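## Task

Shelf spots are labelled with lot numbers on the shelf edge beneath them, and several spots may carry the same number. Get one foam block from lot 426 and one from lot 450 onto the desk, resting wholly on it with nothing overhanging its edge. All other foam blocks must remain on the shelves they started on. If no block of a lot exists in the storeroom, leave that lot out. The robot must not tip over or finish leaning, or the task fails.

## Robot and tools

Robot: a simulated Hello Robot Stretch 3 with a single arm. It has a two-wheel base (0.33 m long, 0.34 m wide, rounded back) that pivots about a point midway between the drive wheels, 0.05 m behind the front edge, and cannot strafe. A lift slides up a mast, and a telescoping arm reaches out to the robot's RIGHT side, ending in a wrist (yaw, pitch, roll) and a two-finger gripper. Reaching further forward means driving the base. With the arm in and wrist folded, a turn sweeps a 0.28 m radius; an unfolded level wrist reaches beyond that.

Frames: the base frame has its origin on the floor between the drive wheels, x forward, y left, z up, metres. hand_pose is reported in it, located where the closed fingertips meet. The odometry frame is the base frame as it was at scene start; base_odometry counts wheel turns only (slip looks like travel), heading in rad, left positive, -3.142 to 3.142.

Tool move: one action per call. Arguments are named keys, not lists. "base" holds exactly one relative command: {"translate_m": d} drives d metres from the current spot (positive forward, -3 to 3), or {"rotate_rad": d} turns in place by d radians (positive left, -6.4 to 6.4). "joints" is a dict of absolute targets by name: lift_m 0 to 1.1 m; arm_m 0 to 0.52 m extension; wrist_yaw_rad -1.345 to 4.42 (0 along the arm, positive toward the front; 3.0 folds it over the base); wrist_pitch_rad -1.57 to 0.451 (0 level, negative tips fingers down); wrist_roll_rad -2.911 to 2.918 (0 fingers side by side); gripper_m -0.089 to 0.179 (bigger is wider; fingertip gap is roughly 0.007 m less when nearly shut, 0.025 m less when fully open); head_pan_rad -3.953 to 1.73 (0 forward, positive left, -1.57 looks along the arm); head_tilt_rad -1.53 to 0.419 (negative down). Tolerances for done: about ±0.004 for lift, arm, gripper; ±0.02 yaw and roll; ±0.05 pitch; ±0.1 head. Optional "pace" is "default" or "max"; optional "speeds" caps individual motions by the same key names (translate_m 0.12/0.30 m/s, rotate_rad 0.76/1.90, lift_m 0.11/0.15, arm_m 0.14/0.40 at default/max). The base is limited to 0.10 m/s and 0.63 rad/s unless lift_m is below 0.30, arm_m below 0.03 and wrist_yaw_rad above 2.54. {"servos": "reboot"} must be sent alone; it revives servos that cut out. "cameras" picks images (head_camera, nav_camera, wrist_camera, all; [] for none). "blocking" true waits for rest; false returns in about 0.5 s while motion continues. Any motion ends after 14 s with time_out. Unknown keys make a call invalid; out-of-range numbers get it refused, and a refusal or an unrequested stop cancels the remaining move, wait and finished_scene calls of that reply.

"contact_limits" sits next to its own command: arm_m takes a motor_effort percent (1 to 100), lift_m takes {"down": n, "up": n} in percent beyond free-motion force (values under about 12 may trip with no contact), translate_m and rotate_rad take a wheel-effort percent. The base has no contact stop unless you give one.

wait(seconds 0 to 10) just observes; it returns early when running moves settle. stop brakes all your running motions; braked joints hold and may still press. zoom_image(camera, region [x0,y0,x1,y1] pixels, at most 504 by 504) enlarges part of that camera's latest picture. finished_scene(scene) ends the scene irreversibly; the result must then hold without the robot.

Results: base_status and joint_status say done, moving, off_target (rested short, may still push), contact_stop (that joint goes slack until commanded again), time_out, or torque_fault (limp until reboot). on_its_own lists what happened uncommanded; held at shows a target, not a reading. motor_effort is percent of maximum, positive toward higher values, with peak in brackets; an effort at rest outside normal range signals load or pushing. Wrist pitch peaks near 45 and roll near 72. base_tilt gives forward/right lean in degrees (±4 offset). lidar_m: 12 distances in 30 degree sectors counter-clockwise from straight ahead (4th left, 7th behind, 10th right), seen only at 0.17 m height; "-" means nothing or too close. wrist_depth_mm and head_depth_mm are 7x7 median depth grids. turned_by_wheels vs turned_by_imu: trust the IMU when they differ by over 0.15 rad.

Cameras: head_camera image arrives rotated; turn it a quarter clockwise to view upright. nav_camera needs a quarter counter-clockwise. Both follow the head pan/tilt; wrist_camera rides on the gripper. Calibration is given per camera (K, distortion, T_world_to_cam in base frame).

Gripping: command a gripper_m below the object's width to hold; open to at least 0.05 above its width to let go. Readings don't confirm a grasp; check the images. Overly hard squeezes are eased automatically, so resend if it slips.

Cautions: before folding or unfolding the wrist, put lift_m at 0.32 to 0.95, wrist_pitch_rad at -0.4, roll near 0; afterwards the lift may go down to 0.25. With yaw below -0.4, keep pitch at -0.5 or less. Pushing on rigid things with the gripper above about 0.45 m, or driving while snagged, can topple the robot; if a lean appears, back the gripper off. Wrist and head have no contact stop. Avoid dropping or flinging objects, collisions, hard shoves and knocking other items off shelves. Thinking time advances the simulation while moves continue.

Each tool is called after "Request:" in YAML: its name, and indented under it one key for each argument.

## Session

Request:
move:
  joints: {"head_pan_rad": 0.0, "head_tilt_rad": -0.3}
  cameras: ["nav_camera"]

Request:
move:
  joints: {"head_pan_rad": 1.5, "head_tilt_rad": -0.3}
  cameras: ["nav_camera"]

Request:
move:
  joints: {"head_pan_rad": -1.57, "head_tilt_rad": -0.3}
  cameras: ["nav_camera", "head_camera"]

Request:
move:
  joints: {"head_pan_rad": -3.14, "head_tilt_rad": -0.3}
  cameras: ["nav_camera"]

Scene clock: 0.77 s.
move: done
base_odometry: x=+0.000 y=+0.000 heading=+0.000
turned_by_wheels: +0.000
turned_by_imu: +0.000
base_tilt: forward=-0.3 right=-1.3
lidar_m: 0.85 0.78 0.78 0.97 1.18 1.17 1.58 1.49 1.13 1.38 3.13 1.32
head_depth_mm: 1138 1227 1323 1423 1566 1719 1589 / 1020 1088 1163 1247 1347 1463 1519 / 927 985 1038 1112 1189 1278 1380 / 847 893 943 999 1063 1131 1216 / 782 819 859 905 957 1017 1081 / 726 757 792 831 875 921 979 / 678 703 734 768 804 849 906
base_status: not commanded
joint_positions: lift_m=+0.306 arm_m=+0.001 wrist_yaw_rad=+2.853 wrist_pitch_rad=-0.337 wrist_roll_rad=+0.000 gripper_m=+0.037 head_pan_rad=+0.000 head_tilt_rad=-0.302
joint_status: all done
measured_speeds: all 0
motor_effort: left_wheel=-0.3(0.5) right_wheel=+0.2(0.8) lift_m=+26.5(27.3) arm_m=-7.9(7.9) wrist_yaw_rad=+0.0(1.2) wrist_pitch_rad=+2.1(2.1) wrist_roll_rad=-0.1(0.3) gripper_m=+0.3(1.0) head_pan_rad=+0.0(1.5) head_tilt_rad=-3.6(6.5)
hand_pose: x=+0.0453 y=+0.0786 z=+0.3376 quat_wxyz=(+0.218, +0.707, +0.017, +0.673) (m; base frame)
wrist_depth_mm: 138 - - 946 795 679 599 / 137 - - - 836 729 629 / 146 - - - 918 764 662 / 155 208 908 892 882 793 698 / 171 182 740 691 707 704 692 / 592 195 127 565 130 589 585 / 516 204 317 508 491 501 496
pictures: nav_camera (sideways)
camera_calibration:
nav_camera: T_world_to_cam=[[0.271804, 0.0170399, 0.962202, -1.21099], [0.0143682, -0.999804, 0.0136471, 0.0323197], [0.962245, 0.0101158, -0.271996, 0.301368], [0, 0, 0, 1]] pos_world=[0.0386988, 0.0499, 1.24675]

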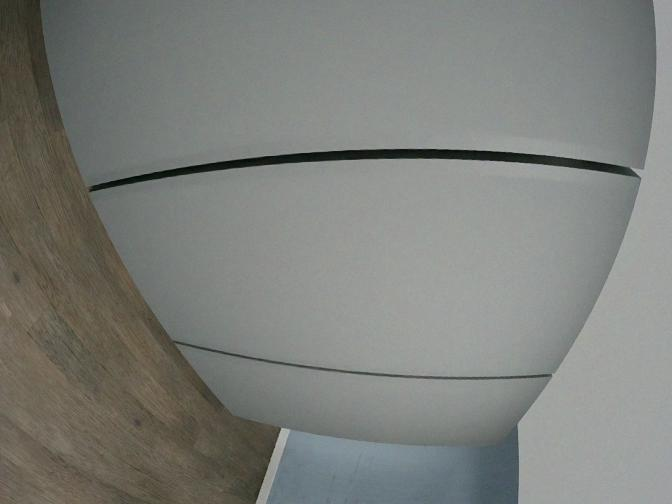

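Scene clock: 1.97 s.
move: done
base_odometry: x=+0.000 y=+0.000 heading=+0.000
turned_by_wheels: +0.000
turned_by_imu: +0.000
base_tilt: forward=-0.5 right=-1.2
lidar_m: 0.85 0.77 0.78 0.97 1.18 1.17 1.58 1.49 1.14 1.38 3.14 1.31
head_depth_mm: 748 772 792 819 845 874 907 / 820 846 874 904 934 973 1011 / 913 944 981 1020 1049 1099 1139 / 1014 1057 1097 1151 1202 1257 1323 / 1151 1207 1257 1326 1400 1476 1496 / 1207 1239 1345 1410 1491 1603 1498 / 1409 1445 1574 1591 1682 1743 1455
base_status: not commanded
joint_positions: lift_m=+0.306 arm_m=+0.001 wrist_yaw_rad=+2.853 wrist_pitch_rad=-0.337 wrist_roll_rad=+0.000 gripper_m=+0.037 head_pan_rad=+1.536 head_tilt_rad=-0.302
joint_status: all done
measured_speeds: all 0
motor_effort: left_wheel=-0.1(0.5) right_wheel=+0.3(1.2) lift_m=+26.0(27.2) arm_m=-10.8(11.2) wrist_yaw_rad=-1.3(2.2) wrist_pitch_rad=+2.1(2.2) wrist_roll_rad=+0.0(0.3) gripper_m=+0.6(0.9) head_pan_rad=-2.5(5.4) head_tilt_rad=-2.1(4.9)
hand_pose: x=+0.0453 y=+0.0786 z=+0.3376 quat_wxyz=(+0.218, +0.707, +0.017, +0.673) (m; base frame)
wrist_depth_mm: 137 - - 965 805 684 604 / 137 - - - 843 730 630 / 146 - - - 908 774 660 / 155 208 906 894 879 812 698 / 171 181 760 683 707 712 694 / 589 195 127 572 129 593 585 / 513 204 319 507 488 501 504
pictures: nav_camera (sideways)
camera_calibration:
nav_camera: T_world_to_cam=[[-0.007491, 0.272235, 0.962202, -1.20929], [0.999692, -0.0207267, 0.0136471, 0.0263092], [0.0236585, 0.962008, -0.271996, 0.307093], [0, 0, 0, 1]] pos_world=[-0.0426252, 0.0343298, 1.24675]

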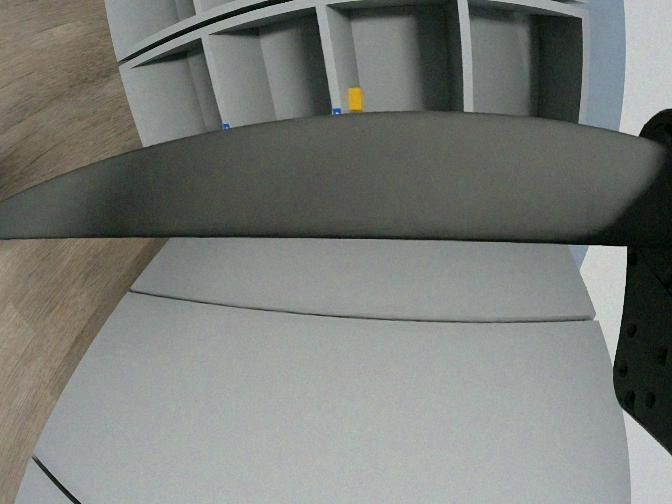

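Scene clock: 4.83 s.
move: done
base_odometry: x=+0.000 y=+0.000 heading=+0.000
turned_by_wheels: +0.000
turned_by_imu: +0.000
base_tilt: forward=-0.4 right=-1.4
lidar_m: 0.85 0.78 0.78 0.97 1.18 1.17 1.58 1.49 1.14 1.38 3.14 1.32
head_depth_mm: 1549 1589 1638 1683 1370 940 1271 / 1708 1755 1806 1857 1364 1019 1580 / 1889 1965 2032 2058 1345 1814 1580 / 2138 2199 2309 2252 1341 1957 1553 / 2454 2528 2698 2608 1649 2049 1555 / 2821 3004 3191 3166 2754 2023 1551 / 2884 3016 3163 3279 2875 2012 1546
base_status: not commanded
joint_positions: lift_m=+0.306 arm_m=+0.001 wrist_yaw_rad=+2.853 wrist_pitch_rad=-0.337 wrist_roll_rad=+0.000 gripper_m=+0.037 head_pan_rad=-1.578 head_tilt_rad=-0.302
joint_status: all done
measured_speeds: translate_m=+0.000 rotate_rad=+0.000 lift_m=+0.000 arm_m=+0.000 wrist_yaw_rad=+0.000 wrist_pitch_rad=+0.000 wrist_roll_rad=+0.000 head_pan_rad=+0.024 head_tilt_rad=+0.000
motor_effort: left_wheel=-0.4(0.8) right_wheel=+0.8(1.5) lift_m=+26.6(27.1) arm_m=-12.3(13.0) wrist_yaw_rad=+0.3(1.9) wrist_pitch_rad=+2.0(2.2) wrist_roll_rad=+0.2(0.3) gripper_m=+0.0(0.9) head_pan_rad=+3.0(5.4) head_tilt_rad=+1.2(6.4)
hand_pose: x=+0.0453 y=+0.0786 z=+0.3376 quat_wxyz=(+0.218, +0.707, +0.017, +0.673) (m; base frame)
wrist_depth_mm: 137 - - 950 801 690 601 / 137 - - - 856 718 629 / 146 - - - 906 774 666 / 155 208 899 903 886 828 705 / 171 182 759 692 713 700 695 / 584 195 127 579 129 583 589 / 518 204 320 508 490 499 500
pictures: head_camera (sideways), nav_camera (sideways)
camera_calibration:
head_camera: T_world_to_cam=[[-0.0444512, 0.246774, -0.968053, 1.2757], [0.997153, -0.0481173, -0.0580533, 0.069127], [-0.0609061, -0.967878, -0.243932, 0.273426], [0, 0, 0, 1]] pos_world=[0.00442953, -0.0468407, 1.30566]
nav_camera: T_world_to_cam=[[0.0150224, -0.271923, 0.962202, -1.20942], [-0.999883, -0.00694829, 0.0136471, 0.0385067], [0.0029747, -0.962294, -0.271996, 0.307219], [0, 0, 0, 1]] pos_world=[0.0557567, -0.0329682, 1.24675]

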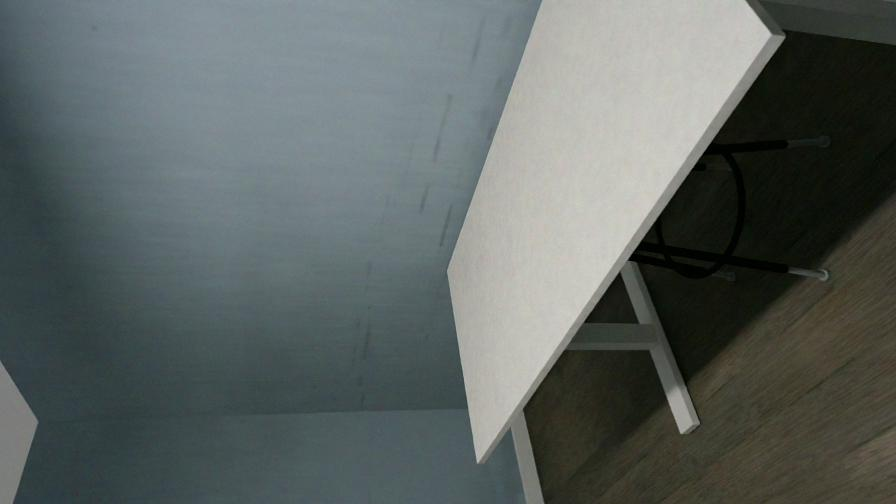

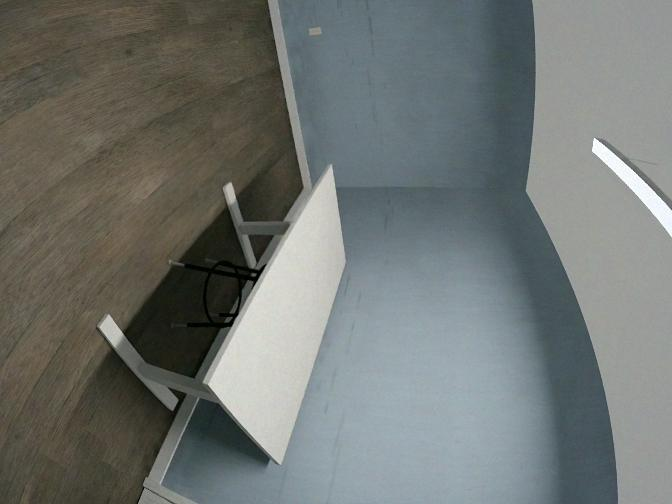

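Scene clock: 6.07 s.
move: done
base_odometry: x=+0.000 y=+0.000 heading=+0.000
turned_by_wheels: +0.000
turned_by_imu: +0.000
base_tilt: forward=-0.4 right=-1.1
lidar_m: 0.85 0.78 0.78 0.97 1.18 1.17 1.58 1.49 1.14 1.39 3.14 1.32
head_depth_mm: 1564 1622 1704 1681 1741 1740 1494 / 1478 1567 1729 1809 1797 1878 1543 / 1424 1497 1567 1668 1718 1811 1580 / 1784 1876 1983 2098 2232 2049 1570 / 1634 1718 1788 1896 1998 2007 1559 / 1486 1542 1616 1701 1787 1864 1552 / 1384 1437 1498 1565 1641 1726 1539
base_status: not commanded
joint_positions: lift_m=+0.306 arm_m=+0.001 wrist_yaw_rad=+2.853 wrist_pitch_rad=-0.337 wrist_roll_rad=+0.000 gripper_m=+0.037 head_pan_rad=-3.177 head_tilt_rad=-0.302
joint_status: all done
measured_speeds: all 0
motor_effort: left_wheel=+0.0(0.6) right_wheel=+1.2(1.2) lift_m=+26.5(27.1) arm_m=-12.1(12.8) wrist_yaw_rad=+0.7(2.2) wrist_pitch_rad=+2.1(2.1) wrist_roll_rad=+0.2(0.3) gripper_m=+0.5(1.2) head_pan_rad=+3.8(4.5) head_tilt_rad=+3.6(5.4)
hand_pose: x=+0.0453 y=+0.0786 z=+0.3376 quat_wxyz=(+0.218, +0.707, +0.017, +0.673) (m; base frame)
wrist_depth_mm: 138 - - 949 795 675 598 / 137 - - - 843 726 630 / 146 - - - 892 768 664 / 156 208 897 909 881 800 703 / 171 182 744 693 710 710 693 / 583 194 127 574 129 589 585 / 510 205 318 503 492 502 500
pictures: nav_camera (sideways)
camera_calibration:
nav_camera: T_world_to_cam=[[-0.272236, -0.00746444, 0.962202, -1.20767], [0.0208243, 0.99969, 0.0136471, 0.0322803], [-0.962005, 0.0237524, -0.271996, 0.313105], [0, 0, 0, 1]] pos_world=[-0.0282346, -0.0487219, 1.24675]

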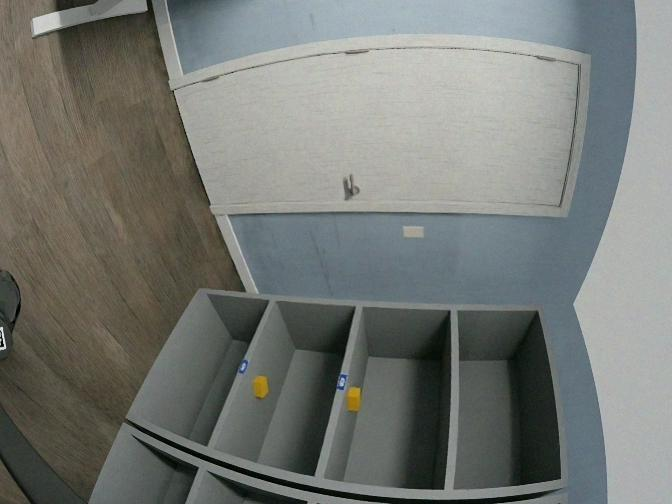

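Request:
move:
  joints: {"head_pan_rad": -3.45, "head_tilt_rad": -0.35}
  cameras: ["head_camera"]

Request:
move:
  joints: {"head_pan_rad": -3.93, "head_tilt_rad": -0.35}
  cameras: ["head_camera", "nav_camera"]

Scene clock: 72.73 s.
move: done
base_odometry: x=+0.000 y=+0.000 heading=+0.000
turned_by_wheels: +0.000
turned_by_imu: +0.000
base_tilt: forward=-0.5 right=-1.2
lidar_m: 0.85 0.78 0.78 0.97 1.18 1.17 1.58 1.49 1.14 1.39 3.13 1.32
head_depth_mm: 1400 1447 1525 1301 1351 1271 1351 / 1481 1535 1626 1647 1640 1778 1460 / 1570 1638 1738 1796 1630 1832 1509 / 1644 1709 1827 1943 1819 1815 1505 / 1472 1518 1640 1698 1799 1814 1495 / 1777 1866 1996 2101 2212 1841 1485 / 1659 1728 1803 1889 1989 1900 1482
base_status: not commanded
joint_positions: lift_m=+0.306 arm_m=+0.001 wrist_yaw_rad=+2.853 wrist_pitch_rad=-0.337 wrist_roll_rad=+0.000 gripper_m=+0.037 head_pan_rad=-3.452 head_tilt_rad=-0.345
joint_status: all done
measured_speeds: all 0
motor_effort: left_wheel=+0.2(0.5) right_wheel=+0.4(0.8) lift_m=+26.2(26.9) arm_m=-12.5(12.5) wrist_yaw_rad=-1.1(1.5) wrist_pitch_rad=+2.0(2.1) wrist_roll_rad=-0.1(0.3) gripper_m=+0.5(1.0) head_pan_rad=-2.4(4.8) head_tilt_rad=-3.6(7.8)
hand_pose: x=+0.0453 y=+0.0786 z=+0.3376 quat_wxyz=(+0.218, +0.707, +0.017, +0.673) (m; base frame)
wrist_depth_mm: 137 - - 949 803 690 603 / 137 - - - 842 723 629 / 146 - - - 900 768 666 / 155 208 916 912 895 799 710 / 171 182 741 692 705 708 692 / 590 195 127 573 130 591 584 / 514 204 317 501 495 498 498
pictures: head_camera (sideways)
camera_calibration:
head_camera: T_world_to_cam=[[0.288143, -0.043926, -0.956579, 1.25868], [-0.34135, -0.938035, -0.0597478, 0.0794947], [-0.894681, 0.343744, -0.285283, 0.332331], [0, 0, 0, 1]] pos_world=[-0.0382153, 0.0156209, 1.30359]

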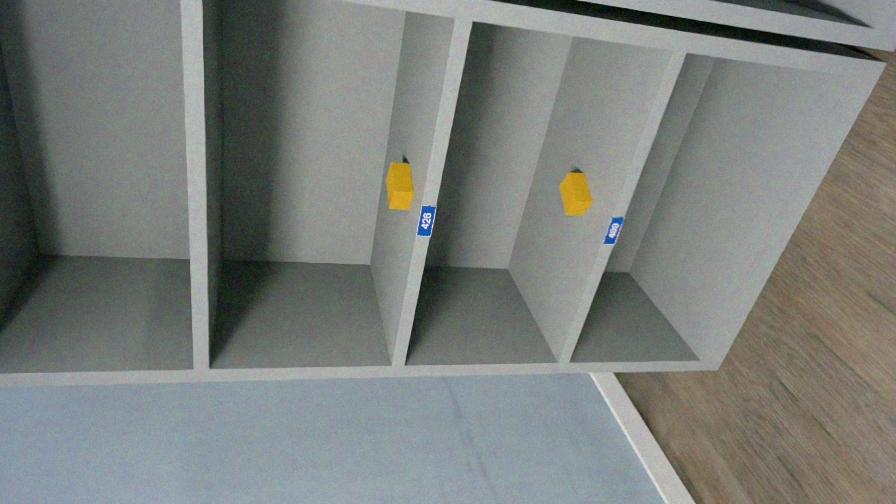

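Scene clock: 73.57 s.
move: done
base_odometry: x=+0.000 y=+0.000 heading=+0.000
turned_by_wheels: +0.000
turned_by_imu: +0.000
base_tilt: forward=-0.3 right=-1.3
lidar_m: 0.85 0.78 0.78 0.97 1.18 1.17 1.59 1.49 1.13 1.39 3.13 1.32
head_depth_mm: - - - - - - - / - - - - - - - / 1392 1437 1560 1568 1615 - - / 1333 1216 1527 1364 1513 1682 1451 / 1027 1081 1159 1226 1348 1434 1449 / 1427 1481 1598 1699 1573 1791 1469 / 1437 1491 1608 1715 1495 1782 1473
base_status: not commanded
joint_positions: lift_m=+0.306 arm_m=+0.001 wrist_yaw_rad=+2.853 wrist_pitch_rad=-0.337 wrist_roll_rad=+0.000 gripper_m=+0.037 head_pan_rad=-3.946 head_tilt_rad=-0.349
joint_status: all done
measured_speeds: all 0
motor_effort: left_wheel=+0.1(0.5) right_wheel=-0.7(1.2) lift_m=+26.3(26.9) arm_m=-12.1(12.8) wrist_yaw_rad=+0.4(1.4) wrist_pitch_rad=+2.1(2.1) wrist_roll_rad=+0.1(0.3) gripper_m=+0.8(0.9) head_pan_rad=-0.5(4.9) head_tilt_rad=-3.0(5.8)
hand_pose: x=+0.0453 y=+0.0786 z=+0.3376 quat_wxyz=(+0.218, +0.707, +0.017, +0.673) (m; base frame)
wrist_depth_mm: 138 - - 947 791 683 612 / 137 - - - 847 720 630 / 145 - - - 908 779 663 / 155 207 917 883 892 798 703 / 171 182 743 691 712 704 692 / 587 195 127 570 129 593 584 / 513 204 318 508 488 503 499
pictures: head_camera (sideways), nav_camera (sideways)
camera_calibration:
head_camera: T_world_to_cam=[[0.235706, -0.17801, -0.955382, 1.25744], [-0.74476, -0.664639, -0.0599051, 0.0821599], [-0.62432, 0.72565, -0.289234, 0.335824], [0, 0, 0, 1]] pos_world=[-0.0255348, 0.0347522, 1.30339]
nav_camera: T_world_to_cam=[[-0.232032, 0.216347, 0.948343, -1.18982], [0.709711, 0.704374, 0.0129556, 0.0289792], [-0.665186, 0.676056, -0.316981, 0.369843], [0, 0, 0, 1]] pos_world=[-0.0506284, -0.013033, 1.24521]

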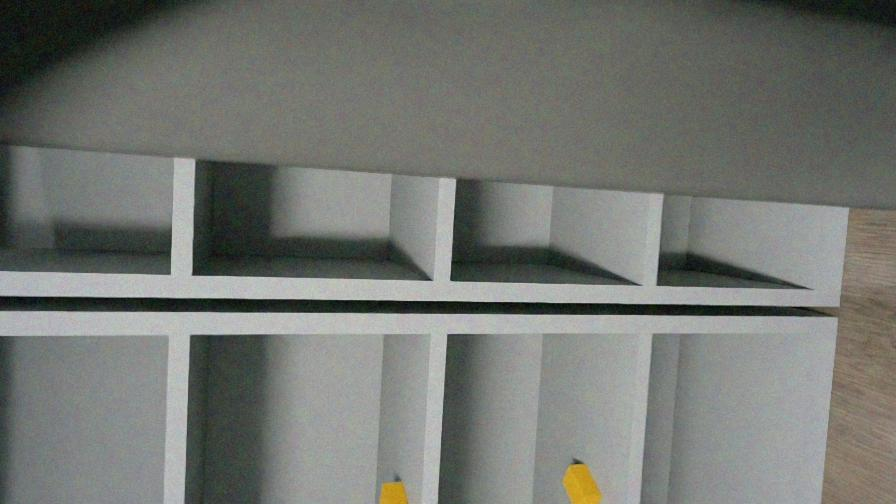

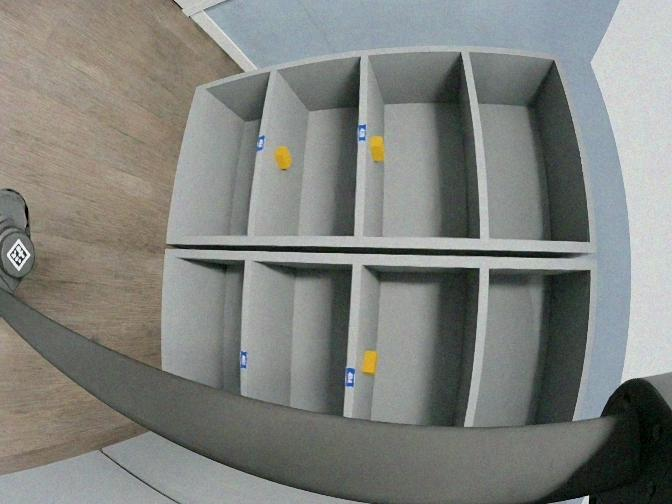

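Request:
zoom_image:
  camera: "nav_camera"
  region: [220, 330, 400, 420]

Request:
zoom_image:
  camera: "nav_camera"
  region: [240, 110, 400, 190]

Scaled by 2.800 from the camera's 672x504 image, which has a finer 792x594 frame.

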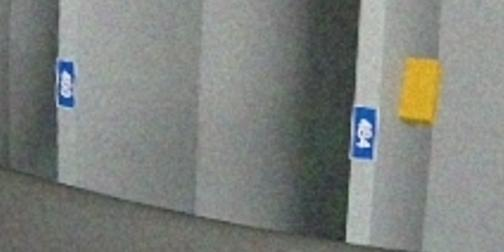

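Scaled by 3.150 from the camera's 672x504 image, which has a finer 792x594 frame.

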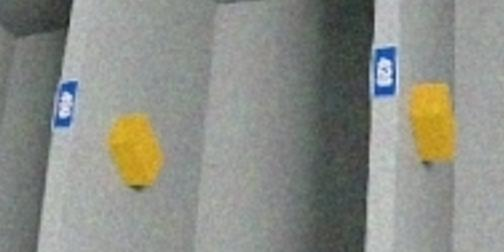

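Request:
move:
  joints: {"head_pan_rad": -3.45, "head_tilt_rad": -0.35}
  cameras: ["head_camera"]

Request:
zoom_image:
  camera: "head_camera"
  region: [380, 150, 460, 250]

Request:
zoom_image:
  camera: "head_camera"
  region: [550, 160, 640, 260]

Scene clock: 87.10 s.
move: done
base_odometry: x=+0.000 y=+0.000 heading=+0.000
turned_by_wheels: +0.000
turned_by_imu: +0.000
base_tilt: forward=-0.3 right=-1.3
lidar_m: 0.85 0.78 0.78 0.96 1.18 1.17 1.58 1.49 1.13 1.38 3.13 1.32
head_depth_mm: 1412 1449 1529 1437 1461 1288 1349 / 1492 1546 1641 1617 1620 1760 1461 / 1588 1632 1756 1826 1603 1822 1495 / 1624 1706 1815 1950 1792 1818 1499 / 1439 1502 1606 1690 1781 1802 1492 / 1782 1877 1986 2118 2248 1898 1482 / 1640 1702 1794 1869 1966 1888 1476
base_status: not commanded
joint_positions: lift_m=+0.306 arm_m=+0.001 wrist_yaw_rad=+2.853 wrist_pitch_rad=-0.337 wrist_roll_rad=+0.000 gripper_m=+0.037 head_pan_rad=-3.435 head_tilt_rad=-0.350
joint_status: all done
measured_speeds: all 0
motor_effort: left_wheel=-0.3(0.7) right_wheel=+0.6(1.0) lift_m=+26.4(27.2) arm_m=-12.3(12.6) wrist_yaw_rad=+0.2(1.3) wrist_pitch_rad=+2.1(2.1) wrist_roll_rad=+0.1(0.3) gripper_m=+0.3(0.9) head_pan_rad=+1.4(5.0) head_tilt_rad=-3.2(7.7)
hand_pose: x=+0.0453 y=+0.0786 z=+0.3376 quat_wxyz=(+0.218, +0.707, +0.017, +0.673) (m; base frame)
wrist_depth_mm: 138 - - 943 788 687 602 / 137 - - - 847 729 637 / 145 - - - 917 771 668 / 156 207 909 925 889 807 701 / 171 182 753 688 714 705 688 / 580 194 127 572 130 589 588 / 511 204 316 505 489 502 501
pictures: head_camera (sideways)
camera_calibration:
head_camera: T_world_to_cam=[[0.293881, -0.0404414, -0.954986, 1.25657], [-0.324725, -0.943906, -0.0599564, 0.0796644], [-0.898993, 0.327728, -0.290528, 0.339184], [0, 0, 0, 1]] pos_world=[-0.0384876, 0.0148529, 1.30332]

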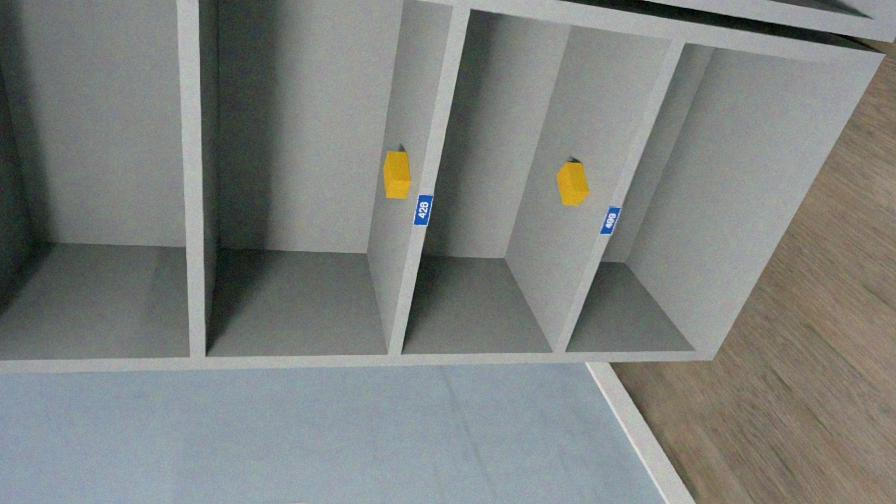

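Scaled by 5.040 from the camera's 896x504 image, which has a finer 1280x720 frame.

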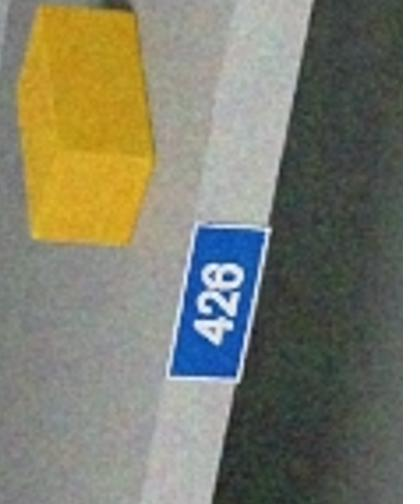

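Scaled by 5.040 from the camera's 896x504 image, which has a finer 1280x720 frame.

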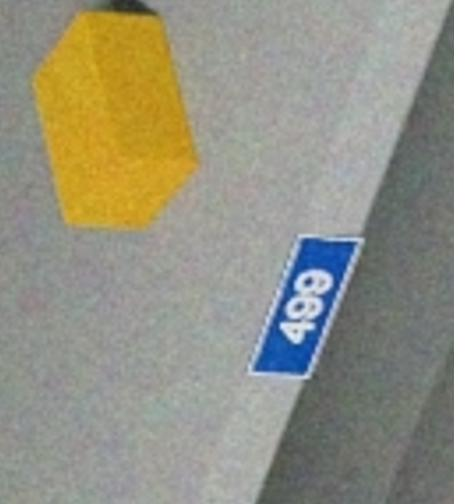

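Request:
move:
  joints: {"lift_m": 0.28, "head_pan_rad": -1.0, "head_tilt_rad": -0.35}
  cameras: []

Request:
move:
  base: {"rotate_rad": 2.988}
  pace: "max"
  cameras: ["head_camera"]

Request:
move:
  joints: {"head_pan_rad": -0.35, "head_tilt_rad": -0.35}
  cameras: ["head_camera"]

Scene clock: 139.27 s.
move: done
base_odometry: x=+0.000 y=+0.000 heading=+0.000
turned_by_wheels: +0.000
turned_by_imu: +0.000
base_tilt: forward=-0.4 right=-1.3
lidar_m: 0.85 0.77 0.78 0.97 1.18 1.17 1.58 1.49 1.13 1.39 3.13 1.32
head_depth_mm: 2885 3058 3173 3051 2628 1953 1519 / 2836 3003 3184 3388 2757 1952 1509 / 2775 2931 3135 3333 2726 1925 1499 / 2754 2948 3087 3271 2711 1924 1496 / 2742 2857 3061 3253 2685 1916 1487 / 2704 2865 3040 3230 2674 1899 1488 / 2671 2818 2990 3178 2626 1895 1472
base_status: not commanded
joint_positions: lift_m=+0.280 arm_m=+0.001 wrist_yaw_rad=+2.853 wrist_pitch_rad=-0.338 wrist_roll_rad=+0.000 gripper_m=+0.037 head_pan_rad=-0.991 head_tilt_rad=-0.350
joint_status: all done
measured_speeds: translate_m=+0.000 rotate_rad=+0.000 lift_m=+0.000 arm_m=+0.000 wrist_yaw_rad=+0.000 wrist_pitch_rad=+0.000 wrist_roll_rad=+0.000 head_pan_rad=-0.024 head_tilt_rad=+0.000
motor_effort: left_wheel=-0.1(0.7) right_wheel=+0.3(1.4) lift_m=+29.9(29.9) arm_m=-11.8(12.3) wrist_yaw_rad=+0.0(2.0) wrist_pitch_rad=+2.2(2.2) wrist_roll_rad=+0.0(0.4) gripper_m=+0.1(0.9) head_pan_rad=-2.8(6.0) head_tilt_rad=-2.6(6.4)
hand_pose: x=+0.0453 y=+0.0786 z=+0.3111 quat_wxyz=(+0.218, +0.707, +0.018, +0.673) (m; base frame)
wrist_depth_mm: 137 - - 945 794 690 602 / 137 - - - 844 721 632 / 146 - - - 924 764 665 / 155 208 867 846 823 790 699 / 171 182 697 651 667 663 658 / 549 195 127 525 129 549 549 / 487 204 290 464 459 470 474
pictures: none
No camera images: "cameras" was empty.

Scene clock: 142.13 s.
move: done
base_odometry: x=+0.000 y=+0.000 heading=+2.988
turned_by_wheels: +2.988
turned_by_imu: +2.931
base_tilt: forward=-0.3 right=-1.2
lidar_m: 1.58 1.51 1.14 1.14 2.02 1.81 0.95 0.78 0.78 0.87 1.36 1.17
head_depth_mm: 1131 1180 1205 1231 1251 1278 1299 / 1279 1295 1333 1372 1449 1542 1465 / 1487 1537 1643 1571 1602 1719 1505 / 1456 1499 1628 1727 1589 1816 1491 / 1407 1471 1572 1665 1575 1725 1450 / 1362 1419 1522 1470 1561 1711 1419 / 1326 1376 1478 1449 1555 1582 1387
base_status: done
joint_positions: lift_m=+0.280 arm_m=+0.001 wrist_yaw_rad=+2.853 wrist_pitch_rad=-0.338 wrist_roll_rad=+0.000 gripper_m=+0.037 head_pan_rad=-1.000 head_tilt_rad=-0.350
joint_status: not commanded
measured_speeds: all 0
motor_effort: left_wheel=-6.8(15.1) right_wheel=+7.5(14.9) lift_m=+24.0(29.9) arm_m=-11.9(13.2) wrist_yaw_rad=-1.7(1.8) wrist_pitch_rad=+2.1(2.3) wrist_roll_rad=+0.2(0.3) gripper_m=+0.6(1.0) head_pan_rad=-3.4(3.8) head_tilt_rad=-2.6(3.6)
hand_pose: x=+0.0453 y=+0.0786 z=+0.3111 quat_wxyz=(+0.218, +0.707, +0.018, +0.673) (m; base frame)
wrist_depth_mm: 137 - - - - - - / 137 - - - - - - / 146 - - - - - - / 155 208 837 852 837 830 829 / 173 182 696 647 663 668 659 / 553 194 127 518 129 550 549 / 485 205 288 464 458 471 471
pictures: head_camera (sideways)
camera_calibration:
head_camera: T_world_to_cam=[[-0.197279, 0.221545, -0.954986, 1.25956], [0.85977, 0.50715, -0.0599564, 0.0724389], [0.471039, -0.832896, -0.290528, 0.330827], [0, 0, 0, 1]] pos_world=[0.0303721, -0.0402434, 1.30332]

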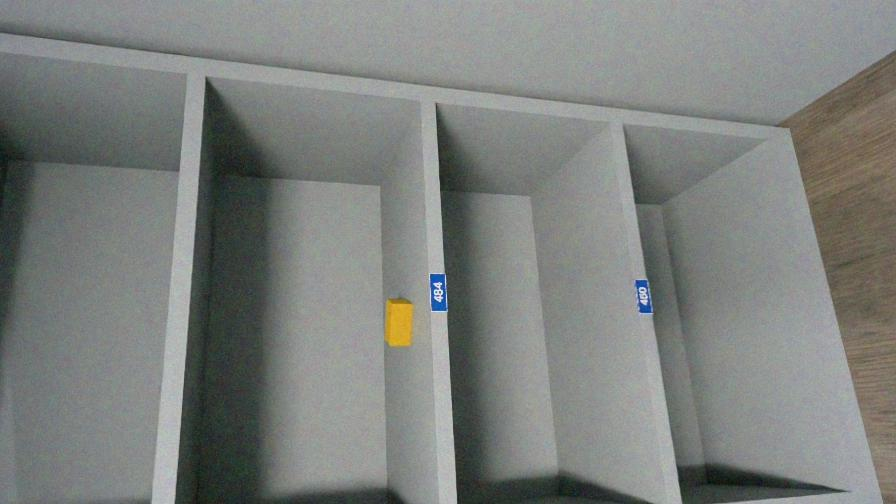

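Scene clock: 143.07 s.
move: done
base_odometry: x=+0.000 y=+0.000 heading=+2.988
turned_by_wheels: +0.000
turned_by_imu: +0.000
base_tilt: forward=-0.3 right=-1.2
lidar_m: 1.57 1.50 1.13 1.14 2.02 1.81 0.95 0.78 0.78 0.86 1.36 1.17
head_depth_mm: 1295 1263 1470 1431 1577 1633 1429 / 1006 1036 1096 1175 1376 1492 1418 / 1432 1481 1590 1546 1517 1479 1422 / 1486 1547 1652 1742 1598 1801 1485 / 1548 1604 1739 1835 1575 1794 1483 / 1594 1668 1765 1884 1763 1790 1474 / 1436 1470 1557 1580 1644 1710 1477
base_status: not commanded
joint_positions: lift_m=+0.280 arm_m=+0.001 wrist_yaw_rad=+2.853 wrist_pitch_rad=-0.338 wrist_roll_rad=+0.000 gripper_m=+0.037 head_pan_rad=-0.337 head_tilt_rad=-0.350
joint_status: all done
measured_speeds: all 0
motor_effort: left_wheel=-7.0(7.3) right_wheel=+7.5(7.8) lift_m=+24.9(25.5) arm_m=-11.5(12.7) wrist_yaw_rad=-0.7(2.2) wrist_pitch_rad=+2.1(2.2) wrist_roll_rad=+0.1(0.3) gripper_m=+0.3(0.8) head_pan_rad=+0.5(4.9) head_tilt_rad=-2.4(5.3)
hand_pose: x=+0.0453 y=+0.0786 z=+0.3111 quat_wxyz=(+0.218, +0.707, +0.018, +0.673) (m; base frame)
wrist_depth_mm: 138 - - - - - - / 137 - - - - - - / 146 - - - - - - / 155 208 845 841 832 816 828 / 172 182 712 648 674 664 660 / 556 195 127 529 129 555 552 / 487 205 288 461 464 476 475
pictures: head_camera (sideways)
camera_calibration:
head_camera: T_world_to_cam=[[-0.291855, 0.0531239, -0.954986, 1.26014], [0.365277, 0.928966, -0.0599564, 0.0754554], [0.883965, -0.366333, -0.290528, 0.328308], [0, 0, 0, 1]] pos_world=[0.050003, -0.0167689, 1.30332]

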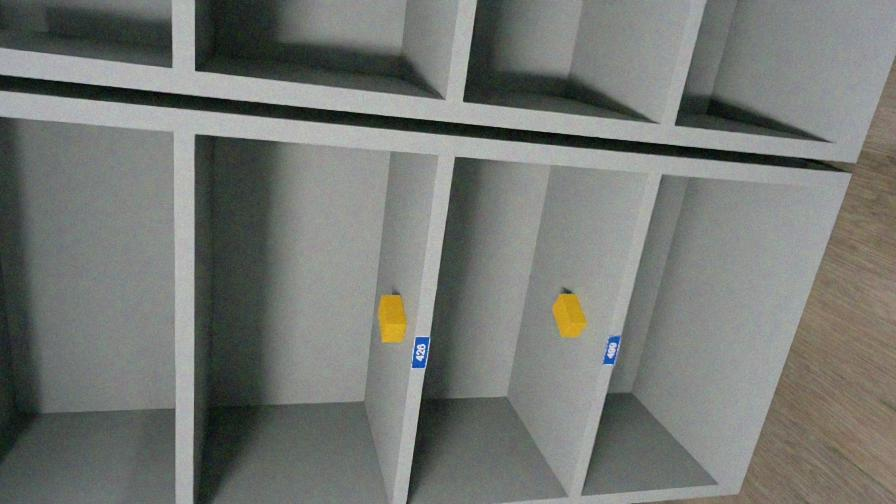

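Request:
zoom_image:
  camera: "head_camera"
  region: [395, 325, 445, 380]

Request:
zoom_image:
  camera: "head_camera"
  region: [585, 320, 635, 380]

Request:
move:
  joints: {"head_pan_rad": -1.0, "head_tilt_rad": -0.35}
  cameras: ["head_camera"]

Request:
zoom_image:
  camera: "head_camera"
  region: [610, 260, 680, 330]

Request:
zoom_image:
  camera: "head_camera"
  region: [400, 260, 470, 330]

Scaled by 9.164 from the camera's 896x504 image, which has a finer 1280x720 frame.

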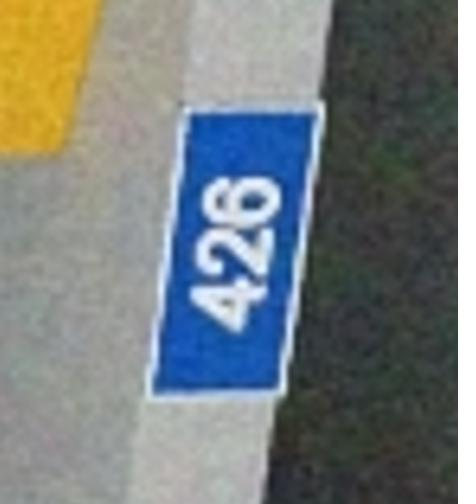

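Scaled by 8.400 from the camera's 896x504 image, which has a finer 1280x720 frame.

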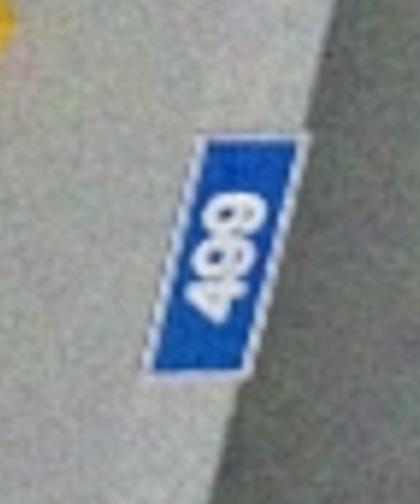

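Scene clock: 151.07 s.
move: done
base_odometry: x=+0.000 y=+0.000 heading=+2.988
turned_by_wheels: +0.000
turned_by_imu: +0.000
base_tilt: forward=-0.2 right=-1.2
lidar_m: 1.58 1.51 1.13 1.15 2.02 1.82 0.95 0.78 0.78 0.87 1.36 1.16
head_depth_mm: 1128 1156 1176 1196 1220 1243 1273 / 1231 1246 1308 1378 1445 1513 1463 / 1479 1494 1612 1561 1602 1672 1503 / 1460 1522 1645 1749 1588 1802 1487 / 1414 1480 1577 1673 1577 1725 1443 / 1364 1427 1522 1473 1558 1717 1425 / 1328 1382 1472 1442 1551 1646 1386
base_status: not commanded
joint_positions: lift_m=+0.280 arm_m=+0.001 wrist_yaw_rad=+2.853 wrist_pitch_rad=-0.338 wrist_roll_rad=+0.000 gripper_m=+0.037 head_pan_rad=-1.019 head_tilt_rad=-0.350
joint_status: all done
measured_speeds: all 0
motor_effort: left_wheel=-7.1(7.4) right_wheel=+8.3(8.3) lift_m=+28.4(28.8) arm_m=-10.5(10.5) wrist_yaw_rad=-0.1(1.8) wrist_pitch_rad=+2.1(2.2) wrist_roll_rad=+0.2(0.3) gripper_m=+0.8(1.1) head_pan_rad=+0.1(3.8) head_tilt_rad=-2.7(4.6)
hand_pose: x=+0.0453 y=+0.0786 z=+0.3111 quat_wxyz=(+0.218, +0.707, +0.018, +0.673) (m; base frame)
wrist_depth_mm: 138 - - - - - - / 137 - - - - - - / 146 - - - - - - / 155 208 855 842 841 838 824 / 171 182 717 644 674 669 660 / 550 196 127 525 130 556 551 / 484 204 288 462 461 477 472
pictures: head_camera (sideways)
camera_calibration:
head_camera: T_world_to_cam=[[-0.19291, 0.22536, -0.954986, 1.25954], [0.86952, 0.490244, -0.0599564, 0.0723795], [0.454665, -0.841946, -0.290528, 0.330927], [0, 0, 0, 1]] pos_world=[0.0295807, -0.0407102, 1.30332]

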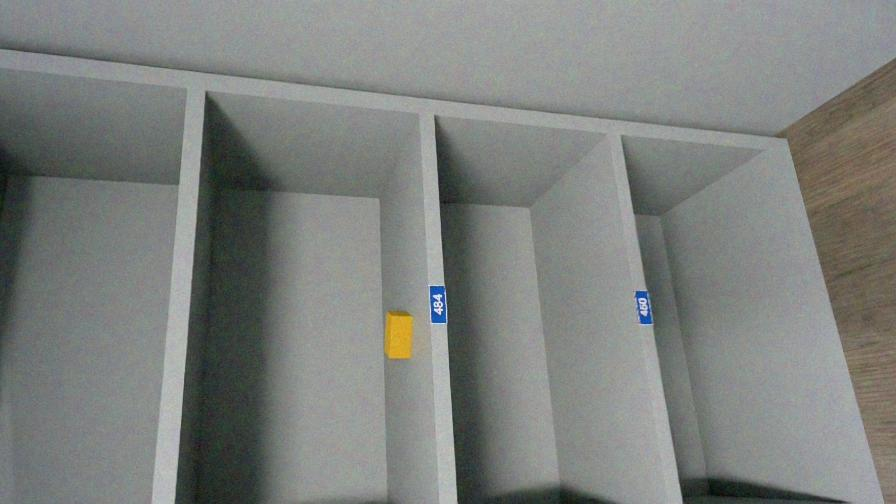

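Scaled by 7.200 from the camera's 896x504 image, which has a finer 1280x720 frame.

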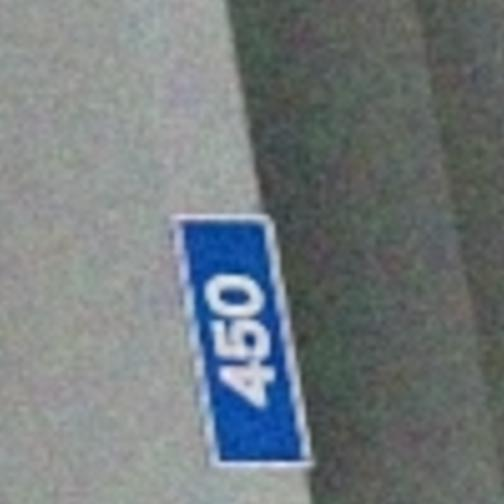

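Scaled by 7.200 from the camera's 896x504 image, which has a finer 1280x720 frame.

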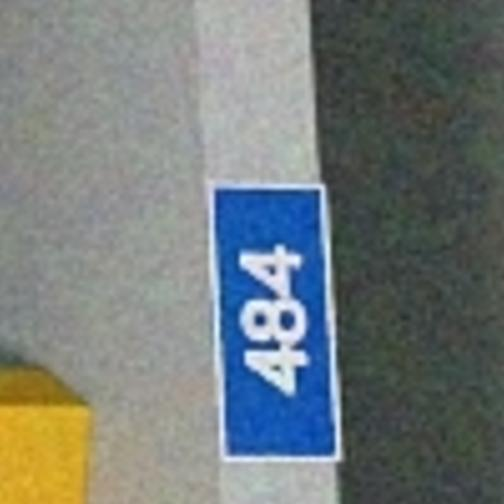

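Request:
move:
  base: {"rotate_rad": 0.156}
  pace: "max"
  cameras: []

Request:
move:
  base: {"translate_m": 0.91}
  joints: {"head_pan_rad": -1.57, "head_tilt_rad": -0.3}
  pace: "max"
  cameras: []

Request:
move:
  base: {"rotate_rad": 0.74}
  pace: "max"
  cameras: ["head_camera", "nav_camera"]

Scene clock: 212.13 s.
move: done
base_odometry: x=+0.000 y=+0.000 heading=-3.140
turned_by_wheels: +0.156
turned_by_imu: +0.152
base_tilt: forward=-0.2 right=-1.3
lidar_m: 1.58 1.49 1.14 1.34 3.13 1.38 0.87 0.78 0.78 0.95 1.61 1.17
head_depth_mm: 1421 1360 1421 1368 1435 1514 1465 / 1445 1503 1627 1603 1622 1758 1511 / 1419 1480 1602 1564 1602 1758 1493 / 1397 1455 1576 1524 1584 1728 1452 / 1374 1434 1544 1503 1570 1724 1438 / 1346 1402 1493 1309 1407 1588 1414 / 956 1004 1081 1151 1338 1333 1388
base_status: done
joint_positions: lift_m=+0.280 arm_m=+0.001 wrist_yaw_rad=+2.853 wrist_pitch_rad=-0.338 wrist_roll_rad=+0.000 gripper_m=+0.037 head_pan_rad=-1.000 head_tilt_rad=-0.350
joint_status: not commanded
measured_speeds: all 0
motor_effort: left_wheel=-5.9(13.8) right_wheel=+7.8(13.3) lift_m=+28.0(29.6) arm_m=-7.0(7.8) wrist_yaw_rad=-0.6(1.2) wrist_pitch_rad=+2.1(2.2) wrist_roll_rad=-0.1(0.3) gripper_m=+0.1(0.9) head_pan_rad=+2.9(3.9) head_tilt_rad=-2.1(2.5)
hand_pose: x=+0.0453 y=+0.0786 z=+0.3111 quat_wxyz=(+0.218, +0.707, +0.018, +0.673) (m; base frame)
wrist_depth_mm: 137 - - - - - - / 137 - - - - - - / 146 - - - - - - / 155 207 845 851 854 830 823 / 172 181 706 647 668 664 660 / 551 195 127 521 130 549 544 / 484 205 288 466 463 476 470
pictures: none
No camera images: "cameras" was empty.

Scene clock: 216.50 s.
move: done
base_odometry: x=-0.910 y=-0.001 heading=-3.140
turned_by_wheels: +0.000
turned_by_imu: +0.001
base_tilt: forward=-0.3 right=-1.2
lidar_m: 0.69 0.81 0.81 0.97 1.93 2.60 1.63 1.47 1.47 0.74 1.02 0.68
head_depth_mm: 1375 1384 1484 1447 1558 1563 1540 / 1414 1370 1588 1369 1696 1289 1489 / 1287 1007 1453 1331 1572 1219 1392 / 636 666 703 756 799 845 914 / 679 684 744 780 777 868 876 / 779 718 873 925 753 1045 918 / 892 742 985 1022 703 1113 916
base_status: done
joint_positions: lift_m=+0.280 arm_m=+0.001 wrist_yaw_rad=+2.853 wrist_pitch_rad=-0.338 wrist_roll_rad=+0.000 gripper_m=+0.037 head_pan_rad=-1.570 head_tilt_rad=-0.300
joint_status: all done
measured_speeds: all 0
motor_effort: left_wheel=-1.1(13.9) right_wheel=+9.3(13.8) lift_m=+27.6(28.0) arm_m=-6.7(7.6) wrist_yaw_rad=-1.1(1.7) wrist_pitch_rad=+2.2(2.3) wrist_roll_rad=-0.1(0.4) gripper_m=+0.3(0.9) head_pan_rad=+2.8(4.9) head_tilt_rad=+6.1(7.1)
hand_pose: x=+0.0453 y=+0.0786 z=+0.3110 quat_wxyz=(+0.218, +0.707, +0.018, +0.673) (m; base frame)
wrist_depth_mm: 138 - - 960 818 707 622 / 137 - - - 883 748 655 / 145 - - - 946 788 702 / 155 207 860 848 843 795 732 / 172 182 697 645 666 656 667 / 550 195 127 522 130 544 549 / 491 205 288 461 457 475 476
pictures: none
No camera images: "cameras" was empty.

Scene clock: 218.03 s.
move: done
base_odometry: x=-0.910 y=-0.001 heading=-2.401
turned_by_wheels: +0.740
turned_by_imu: +0.725
base_tilt: forward=-0.4 right=-1.1
lidar_m: 0.81 0.85 1.11 1.89 2.03 1.51 1.47 0.79 0.73 1.02 0.69 0.84
head_depth_mm: 873 633 961 1009 742 1123 942 / 875 647 965 1008 734 1124 938 / 874 662 965 1011 685 1122 933 / 874 679 966 1009 680 1114 927 / 876 699 966 1009 713 1115 920 / 870 720 966 1011 709 1119 917 / 870 742 961 1007 701 1052 913
base_status: done
joint_positions: lift_m=+0.280 arm_m=+0.001 wrist_yaw_rad=+2.853 wrist_pitch_rad=-0.338 wrist_roll_rad=+0.000 gripper_m=+0.037 head_pan_rad=-1.570 head_tilt_rad=-0.300
joint_status: not commanded
measured_speeds: all 0
motor_effort: left_wheel=-7.2(14.4) right_wheel=+7.7(13.9) lift_m=+28.2(29.7) arm_m=-8.1(8.6) wrist_yaw_rad=-0.1(2.1) wrist_pitch_rad=+2.2(2.2) wrist_roll_rad=+0.1(0.3) gripper_m=+0.0(1.0) head_pan_rad=+3.1(3.8) head_tilt_rad=+4.4(5.5)
hand_pose: x=+0.0453 y=+0.0785 z=+0.3110 quat_wxyz=(+0.218, +0.707, +0.018, +0.673) (m; base frame)
wrist_depth_mm: 138 - - - - - 840 / 137 - - - - - 843 / 146 - - - - - 813 / 155 207 856 845 837 832 791 / 172 182 699 647 667 667 664 / 546 194 127 525 130 552 553 / 487 205 287 466 461 472 473
pictures: head_camera (sideways), nav_camera (sideways)
camera_calibration:
head_camera: T_world_to_cam=[[-0.0465203, 0.24434, -0.968573, 1.27639], [0.997522, -0.0398633, -0.0579669, 0.0690125], [-0.0527741, -0.96887, -0.24188, 0.270705], [0, 0, 0, 1]] pos_world=[0.00482301, -0.046845, 1.30576]
nav_camera: T_world_to_cam=[[0.0173038, -0.269748, 0.962775, -1.21019], [-0.999789, -0.0153173, 0.0136775, 0.0384664], [0.0110576, -0.962809, -0.269956, 0.304515], [0, 0, 0, 1]] pos_world=[0.056032, -0.0326667, 1.24682]

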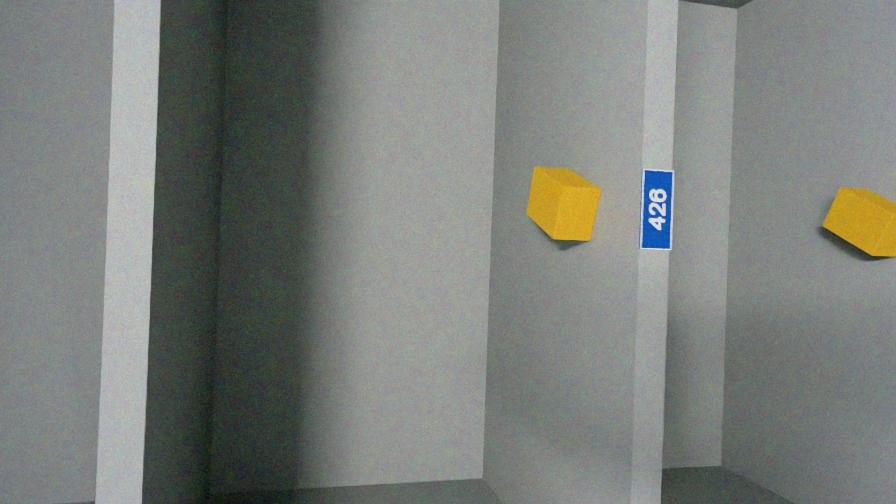

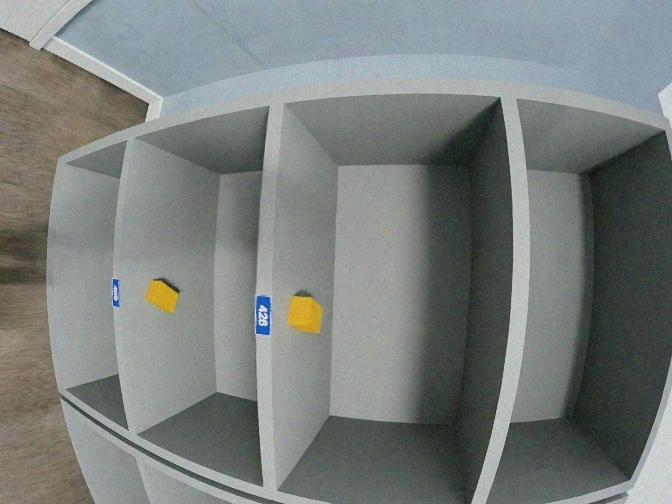

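Request:
zoom_image:
  camera: "head_camera"
  region: [500, 140, 640, 270]

Scaled by 3.600 from the camera's 896x504 image, which has a finer 1280x720 frame.

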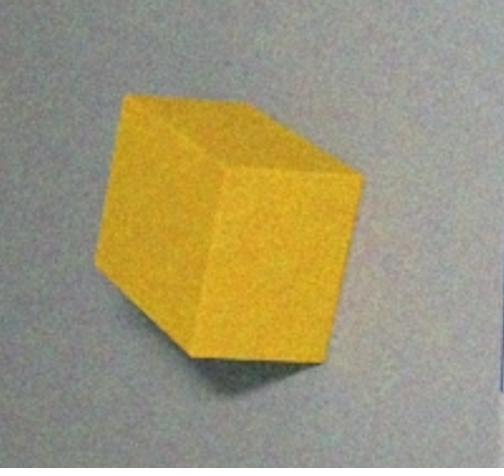

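Request:
move:
  joints: {"lift_m": 0.6, "wrist_pitch_rad": -0.4, "wrist_roll_rad": 0.0}
  pace: "max"
  cameras: []

Request:
move:
  joints: {"wrist_yaw_rad": -0.38, "lift_m": 0.8}
  pace: "max"
  cameras: []

Request:
move:
  base: {"translate_m": 0.039}
  joints: {"lift_m": 0.99, "wrist_pitch_rad": -0.3, "gripper_m": 0.15}
  cameras: ["wrist_camera"]

Scene clock: 279.67 s.
move: done
base_odometry: x=-0.910 y=-0.001 heading=-2.401
turned_by_wheels: +0.000
turned_by_imu: +0.000
base_tilt: forward=-0.3 right=-1.2
lidar_m: 0.81 0.85 1.11 1.89 2.04 1.52 1.47 0.79 0.73 1.02 0.69 0.84
head_depth_mm: 873 633 961 1012 743 1122 943 / 874 647 968 1010 735 1123 938 / 871 662 964 1010 683 1124 932 / 875 680 966 1006 679 1115 925 / 874 698 964 1008 714 1116 924 / 869 719 967 1011 707 1116 917 / 871 743 963 1002 702 1051 919
base_status: not commanded
joint_positions: lift_m=+0.600 arm_m=+0.001 wrist_yaw_rad=+2.853 wrist_pitch_rad=-0.413 wrist_roll_rad=+0.000 gripper_m=+0.037 head_pan_rad=-1.570 head_tilt_rad=-0.300
joint_status: all done
measured_speeds: all 0
motor_effort: left_wheel=-7.0(7.7) right_wheel=+8.1(8.7) lift_m=+26.5(33.5) arm_m=-11.1(12.7) wrist_yaw_rad=+0.1(2.1) wrist_pitch_rad=+2.0(3.4) wrist_roll_rad=+0.3(1.1) gripper_m=+0.4(0.9) head_pan_rad=+2.6(3.3) head_tilt_rad=+2.8(3.9)
hand_pose: x=+0.0428 y=+0.0701 z=+0.6138 quat_wxyz=(+0.243, +0.705, +0.044, +0.664) (m; base frame)
wrist_depth_mm: 137 - - - - - 834 / 139 - - - - - 851 / 149 - - - - - 838 / 164 181 - - - - 874 / - 191 - - - - 872 / 935 211 127 867 130 900 872 / 818 227 747 794 778 781 784
pictures: none
No camera images: "cameras" was empty.

Scene clock: 281.80 s.
move: done
base_odometry: x=-0.910 y=-0.001 heading=-2.401
turned_by_wheels: +0.000
turned_by_imu: +0.000
base_tilt: forward=-0.4 right=-1.1
lidar_m: 0.81 0.85 1.11 1.89 2.03 1.52 1.47 0.79 0.73 1.03 0.68 0.84
head_depth_mm: 873 633 963 1011 743 1122 942 / 875 648 965 1008 735 1125 938 / 874 663 967 1010 683 1122 932 / 873 680 967 1008 682 1115 926 / 874 700 966 1012 713 1121 922 / 869 720 964 1008 707 1117 918 / 869 741 962 1005 702 1055 916
base_status: not commanded
joint_positions: lift_m=+0.800 arm_m=+0.001 wrist_yaw_rad=-0.377 wrist_pitch_rad=-0.414 wrist_roll_rad=+0.000 gripper_m=+0.037 head_pan_rad=-1.570 head_tilt_rad=-0.300
joint_status: all done
measured_speeds: all 0
motor_effort: left_wheel=-6.8(7.7) right_wheel=+7.4(8.8) lift_m=+25.3(32.2) arm_m=-10.5(11.3) wrist_yaw_rad=-2.5(7.6) wrist_pitch_rad=+2.1(2.2) wrist_roll_rad=-0.2(0.3) gripper_m=+0.1(1.1) head_pan_rad=+2.2(3.1) head_tilt_rad=+2.0(3.3)
hand_pose: x=-0.1043 y=-0.3546 z=+0.8136 quat_wxyz=(+0.653, +0.013, -0.707, -0.273) (m; base frame)
wrist_depth_mm: 629 665 723 768 696 499 422 / 668 717 766 - 734 515 482 / 723 774 819 853 789 537 818 / 714 709 713 709 709 578 695 / 597 592 563 566 584 622 - / 502 504 127 517 130 723 - / 447 458 883 933 868 804 998
pictures: none
No camera images: "cameras" was empty.

Scene clock: 284.37 s.
move: done
base_odometry: x=-0.939 y=-0.028 heading=-2.401
turned_by_wheels: +0.000
turned_by_imu: +0.000
base_tilt: forward=-0.4 right=-1.3
lidar_m: 0.77 0.81 1.10 1.62 2.09 1.55 1.51 0.80 0.76 1.03 0.67 0.80
head_depth_mm: 873 630 968 1014 743 598 - / 874 644 964 1004 733 598 - / 875 660 968 1009 672 595 - / 876 677 970 1012 723 1073 958 / 875 696 968 1007 715 1116 921 / 879 717 967 1009 708 1116 918 / 854 741 944 953 703 1003 904
base_status: done
joint_positions: lift_m=+0.990 arm_m=+0.001 wrist_yaw_rad=-0.377 wrist_pitch_rad=-0.321 wrist_roll_rad=+0.000 gripper_m=+0.150 head_pan_rad=-1.570 head_tilt_rad=-0.300
joint_status: all done
measured_speeds: all 0
motor_effort: left_wheel=+3.6(8.0) right_wheel=+5.9(11.4) lift_m=+29.2(32.5) arm_m=-8.6(10.4) wrist_yaw_rad=-2.6(4.1) wrist_pitch_rad=+3.6(6.5) wrist_roll_rad=+0.0(0.3) gripper_m=+0.5(81.9) head_pan_rad=+1.9(2.8) head_tilt_rad=+0.4(3.1)
hand_pose: x=-0.1083 y=-0.3644 z=+1.0249 quat_wxyz=(+0.665, -0.019, -0.706, -0.242) (m; base frame)
wrist_depth_mm: 623 670 720 765 727 540 433 / 636 634 628 609 607 531 466 / 409 406 397 393 420 452 509 / 316 332 354 391 902 589 - / 737 147 - - 874 563 929 / 662 124 821 809 820 125 803 / 620 664 676 695 690 747 111
pictures: wrist_camera
camera_calibration:
wrist_camera: T_world_to_cam=[[-0.943162, 0.331625, -0.0216805, 0.0476155], [0.183383, 0.464926, -0.866149, 1.10955], [-0.277157, -0.820895, -0.499315, 0.348746], [0, 0, 0, 1]] pos_world=[-0.0619061, -0.245366, 1.1362]

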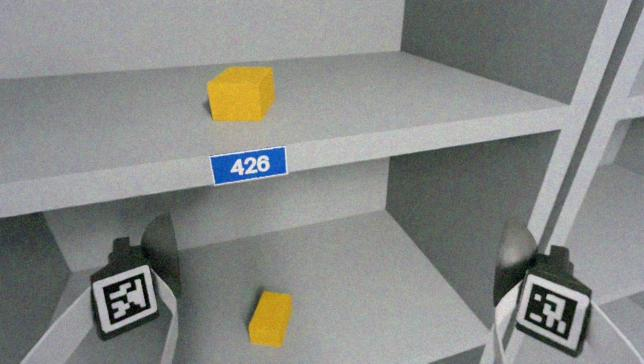

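Request:
zoom_image:
  camera: "wrist_camera"
  region: [190, 50, 310, 190]

Scaled by 3.600.

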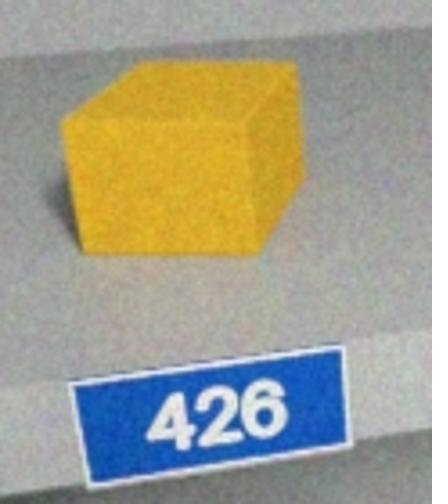

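Request:
move:
  joints: {"arm_m": 0.2, "wrist_yaw_rad": -0.388}
  cameras: ["wrist_camera"]

Scene clock: 321.47 s.
move: done
base_odometry: x=-0.939 y=-0.028 heading=-2.401
turned_by_wheels: +0.000
turned_by_imu: +0.000
base_tilt: forward=-0.3 right=-1.2
lidar_m: 0.77 0.80 1.10 1.62 2.09 1.55 1.51 0.80 0.76 1.02 0.67 0.80
head_depth_mm: 873 631 967 1005 - 1126 941 / 874 645 962 1008 307 1087 939 / 876 661 965 1000 301 1077 931 / 876 678 966 1011 318 317 926 / 874 697 964 1010 713 1116 925 / 879 719 967 1011 708 1119 918 / 855 742 945 957 702 1002 903
base_status: not commanded
joint_positions: lift_m=+0.990 arm_m=+0.200 wrist_yaw_rad=-0.385 wrist_pitch_rad=-0.321 wrist_roll_rad=+0.000 gripper_m=+0.150 head_pan_rad=-1.570 head_tilt_rad=-0.300
joint_status: all done
measured_speeds: all 0
motor_effort: left_wheel=+3.2(3.9) right_wheel=+6.0(7.5) lift_m=+27.9(30.0) arm_m=+12.4(14.8) wrist_yaw_rad=-1.9(6.7) wrist_pitch_rad=+3.5(3.6) wrist_roll_rad=+0.2(0.3) gripper_m=+0.6(1.0) head_pan_rad=+0.9(2.1) head_tilt_rad=-1.0(1.2)
hand_pose: x=-0.1100 y=-0.5632 z=+1.0249 quat_wxyz=(+0.664, -0.022, -0.706, -0.245) (m; base frame)
wrist_depth_mm: 461 490 532 567 617 540 414 / 496 514 553 590 609 531 424 / 406 401 399 394 391 386 383 / 297 294 278 275 290 288 285 / 234 232 232 231 229 229 250 / 194 123 192 197 212 127 428 / 113 161 181 664 685 660 111
pictures: wrist_camera
camera_calibration:
wrist_camera: T_world_to_cam=[[-0.940521, 0.339043, -0.0216803, 0.116365], [0.187039, 0.463467, -0.866149, 1.20184], [-0.283614, -0.818687, -0.499315, 0.185664], [0, 0, 0, 1]] pos_world=[-0.0626911, -0.444468, 1.1362]

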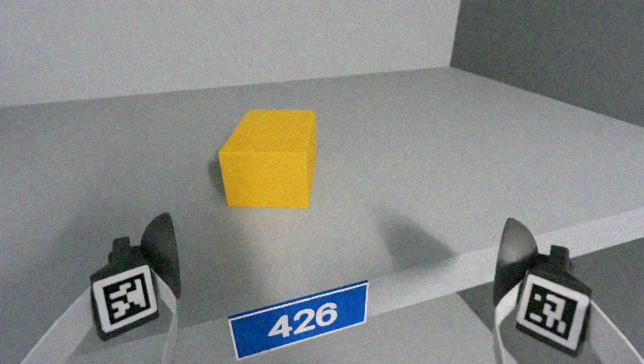

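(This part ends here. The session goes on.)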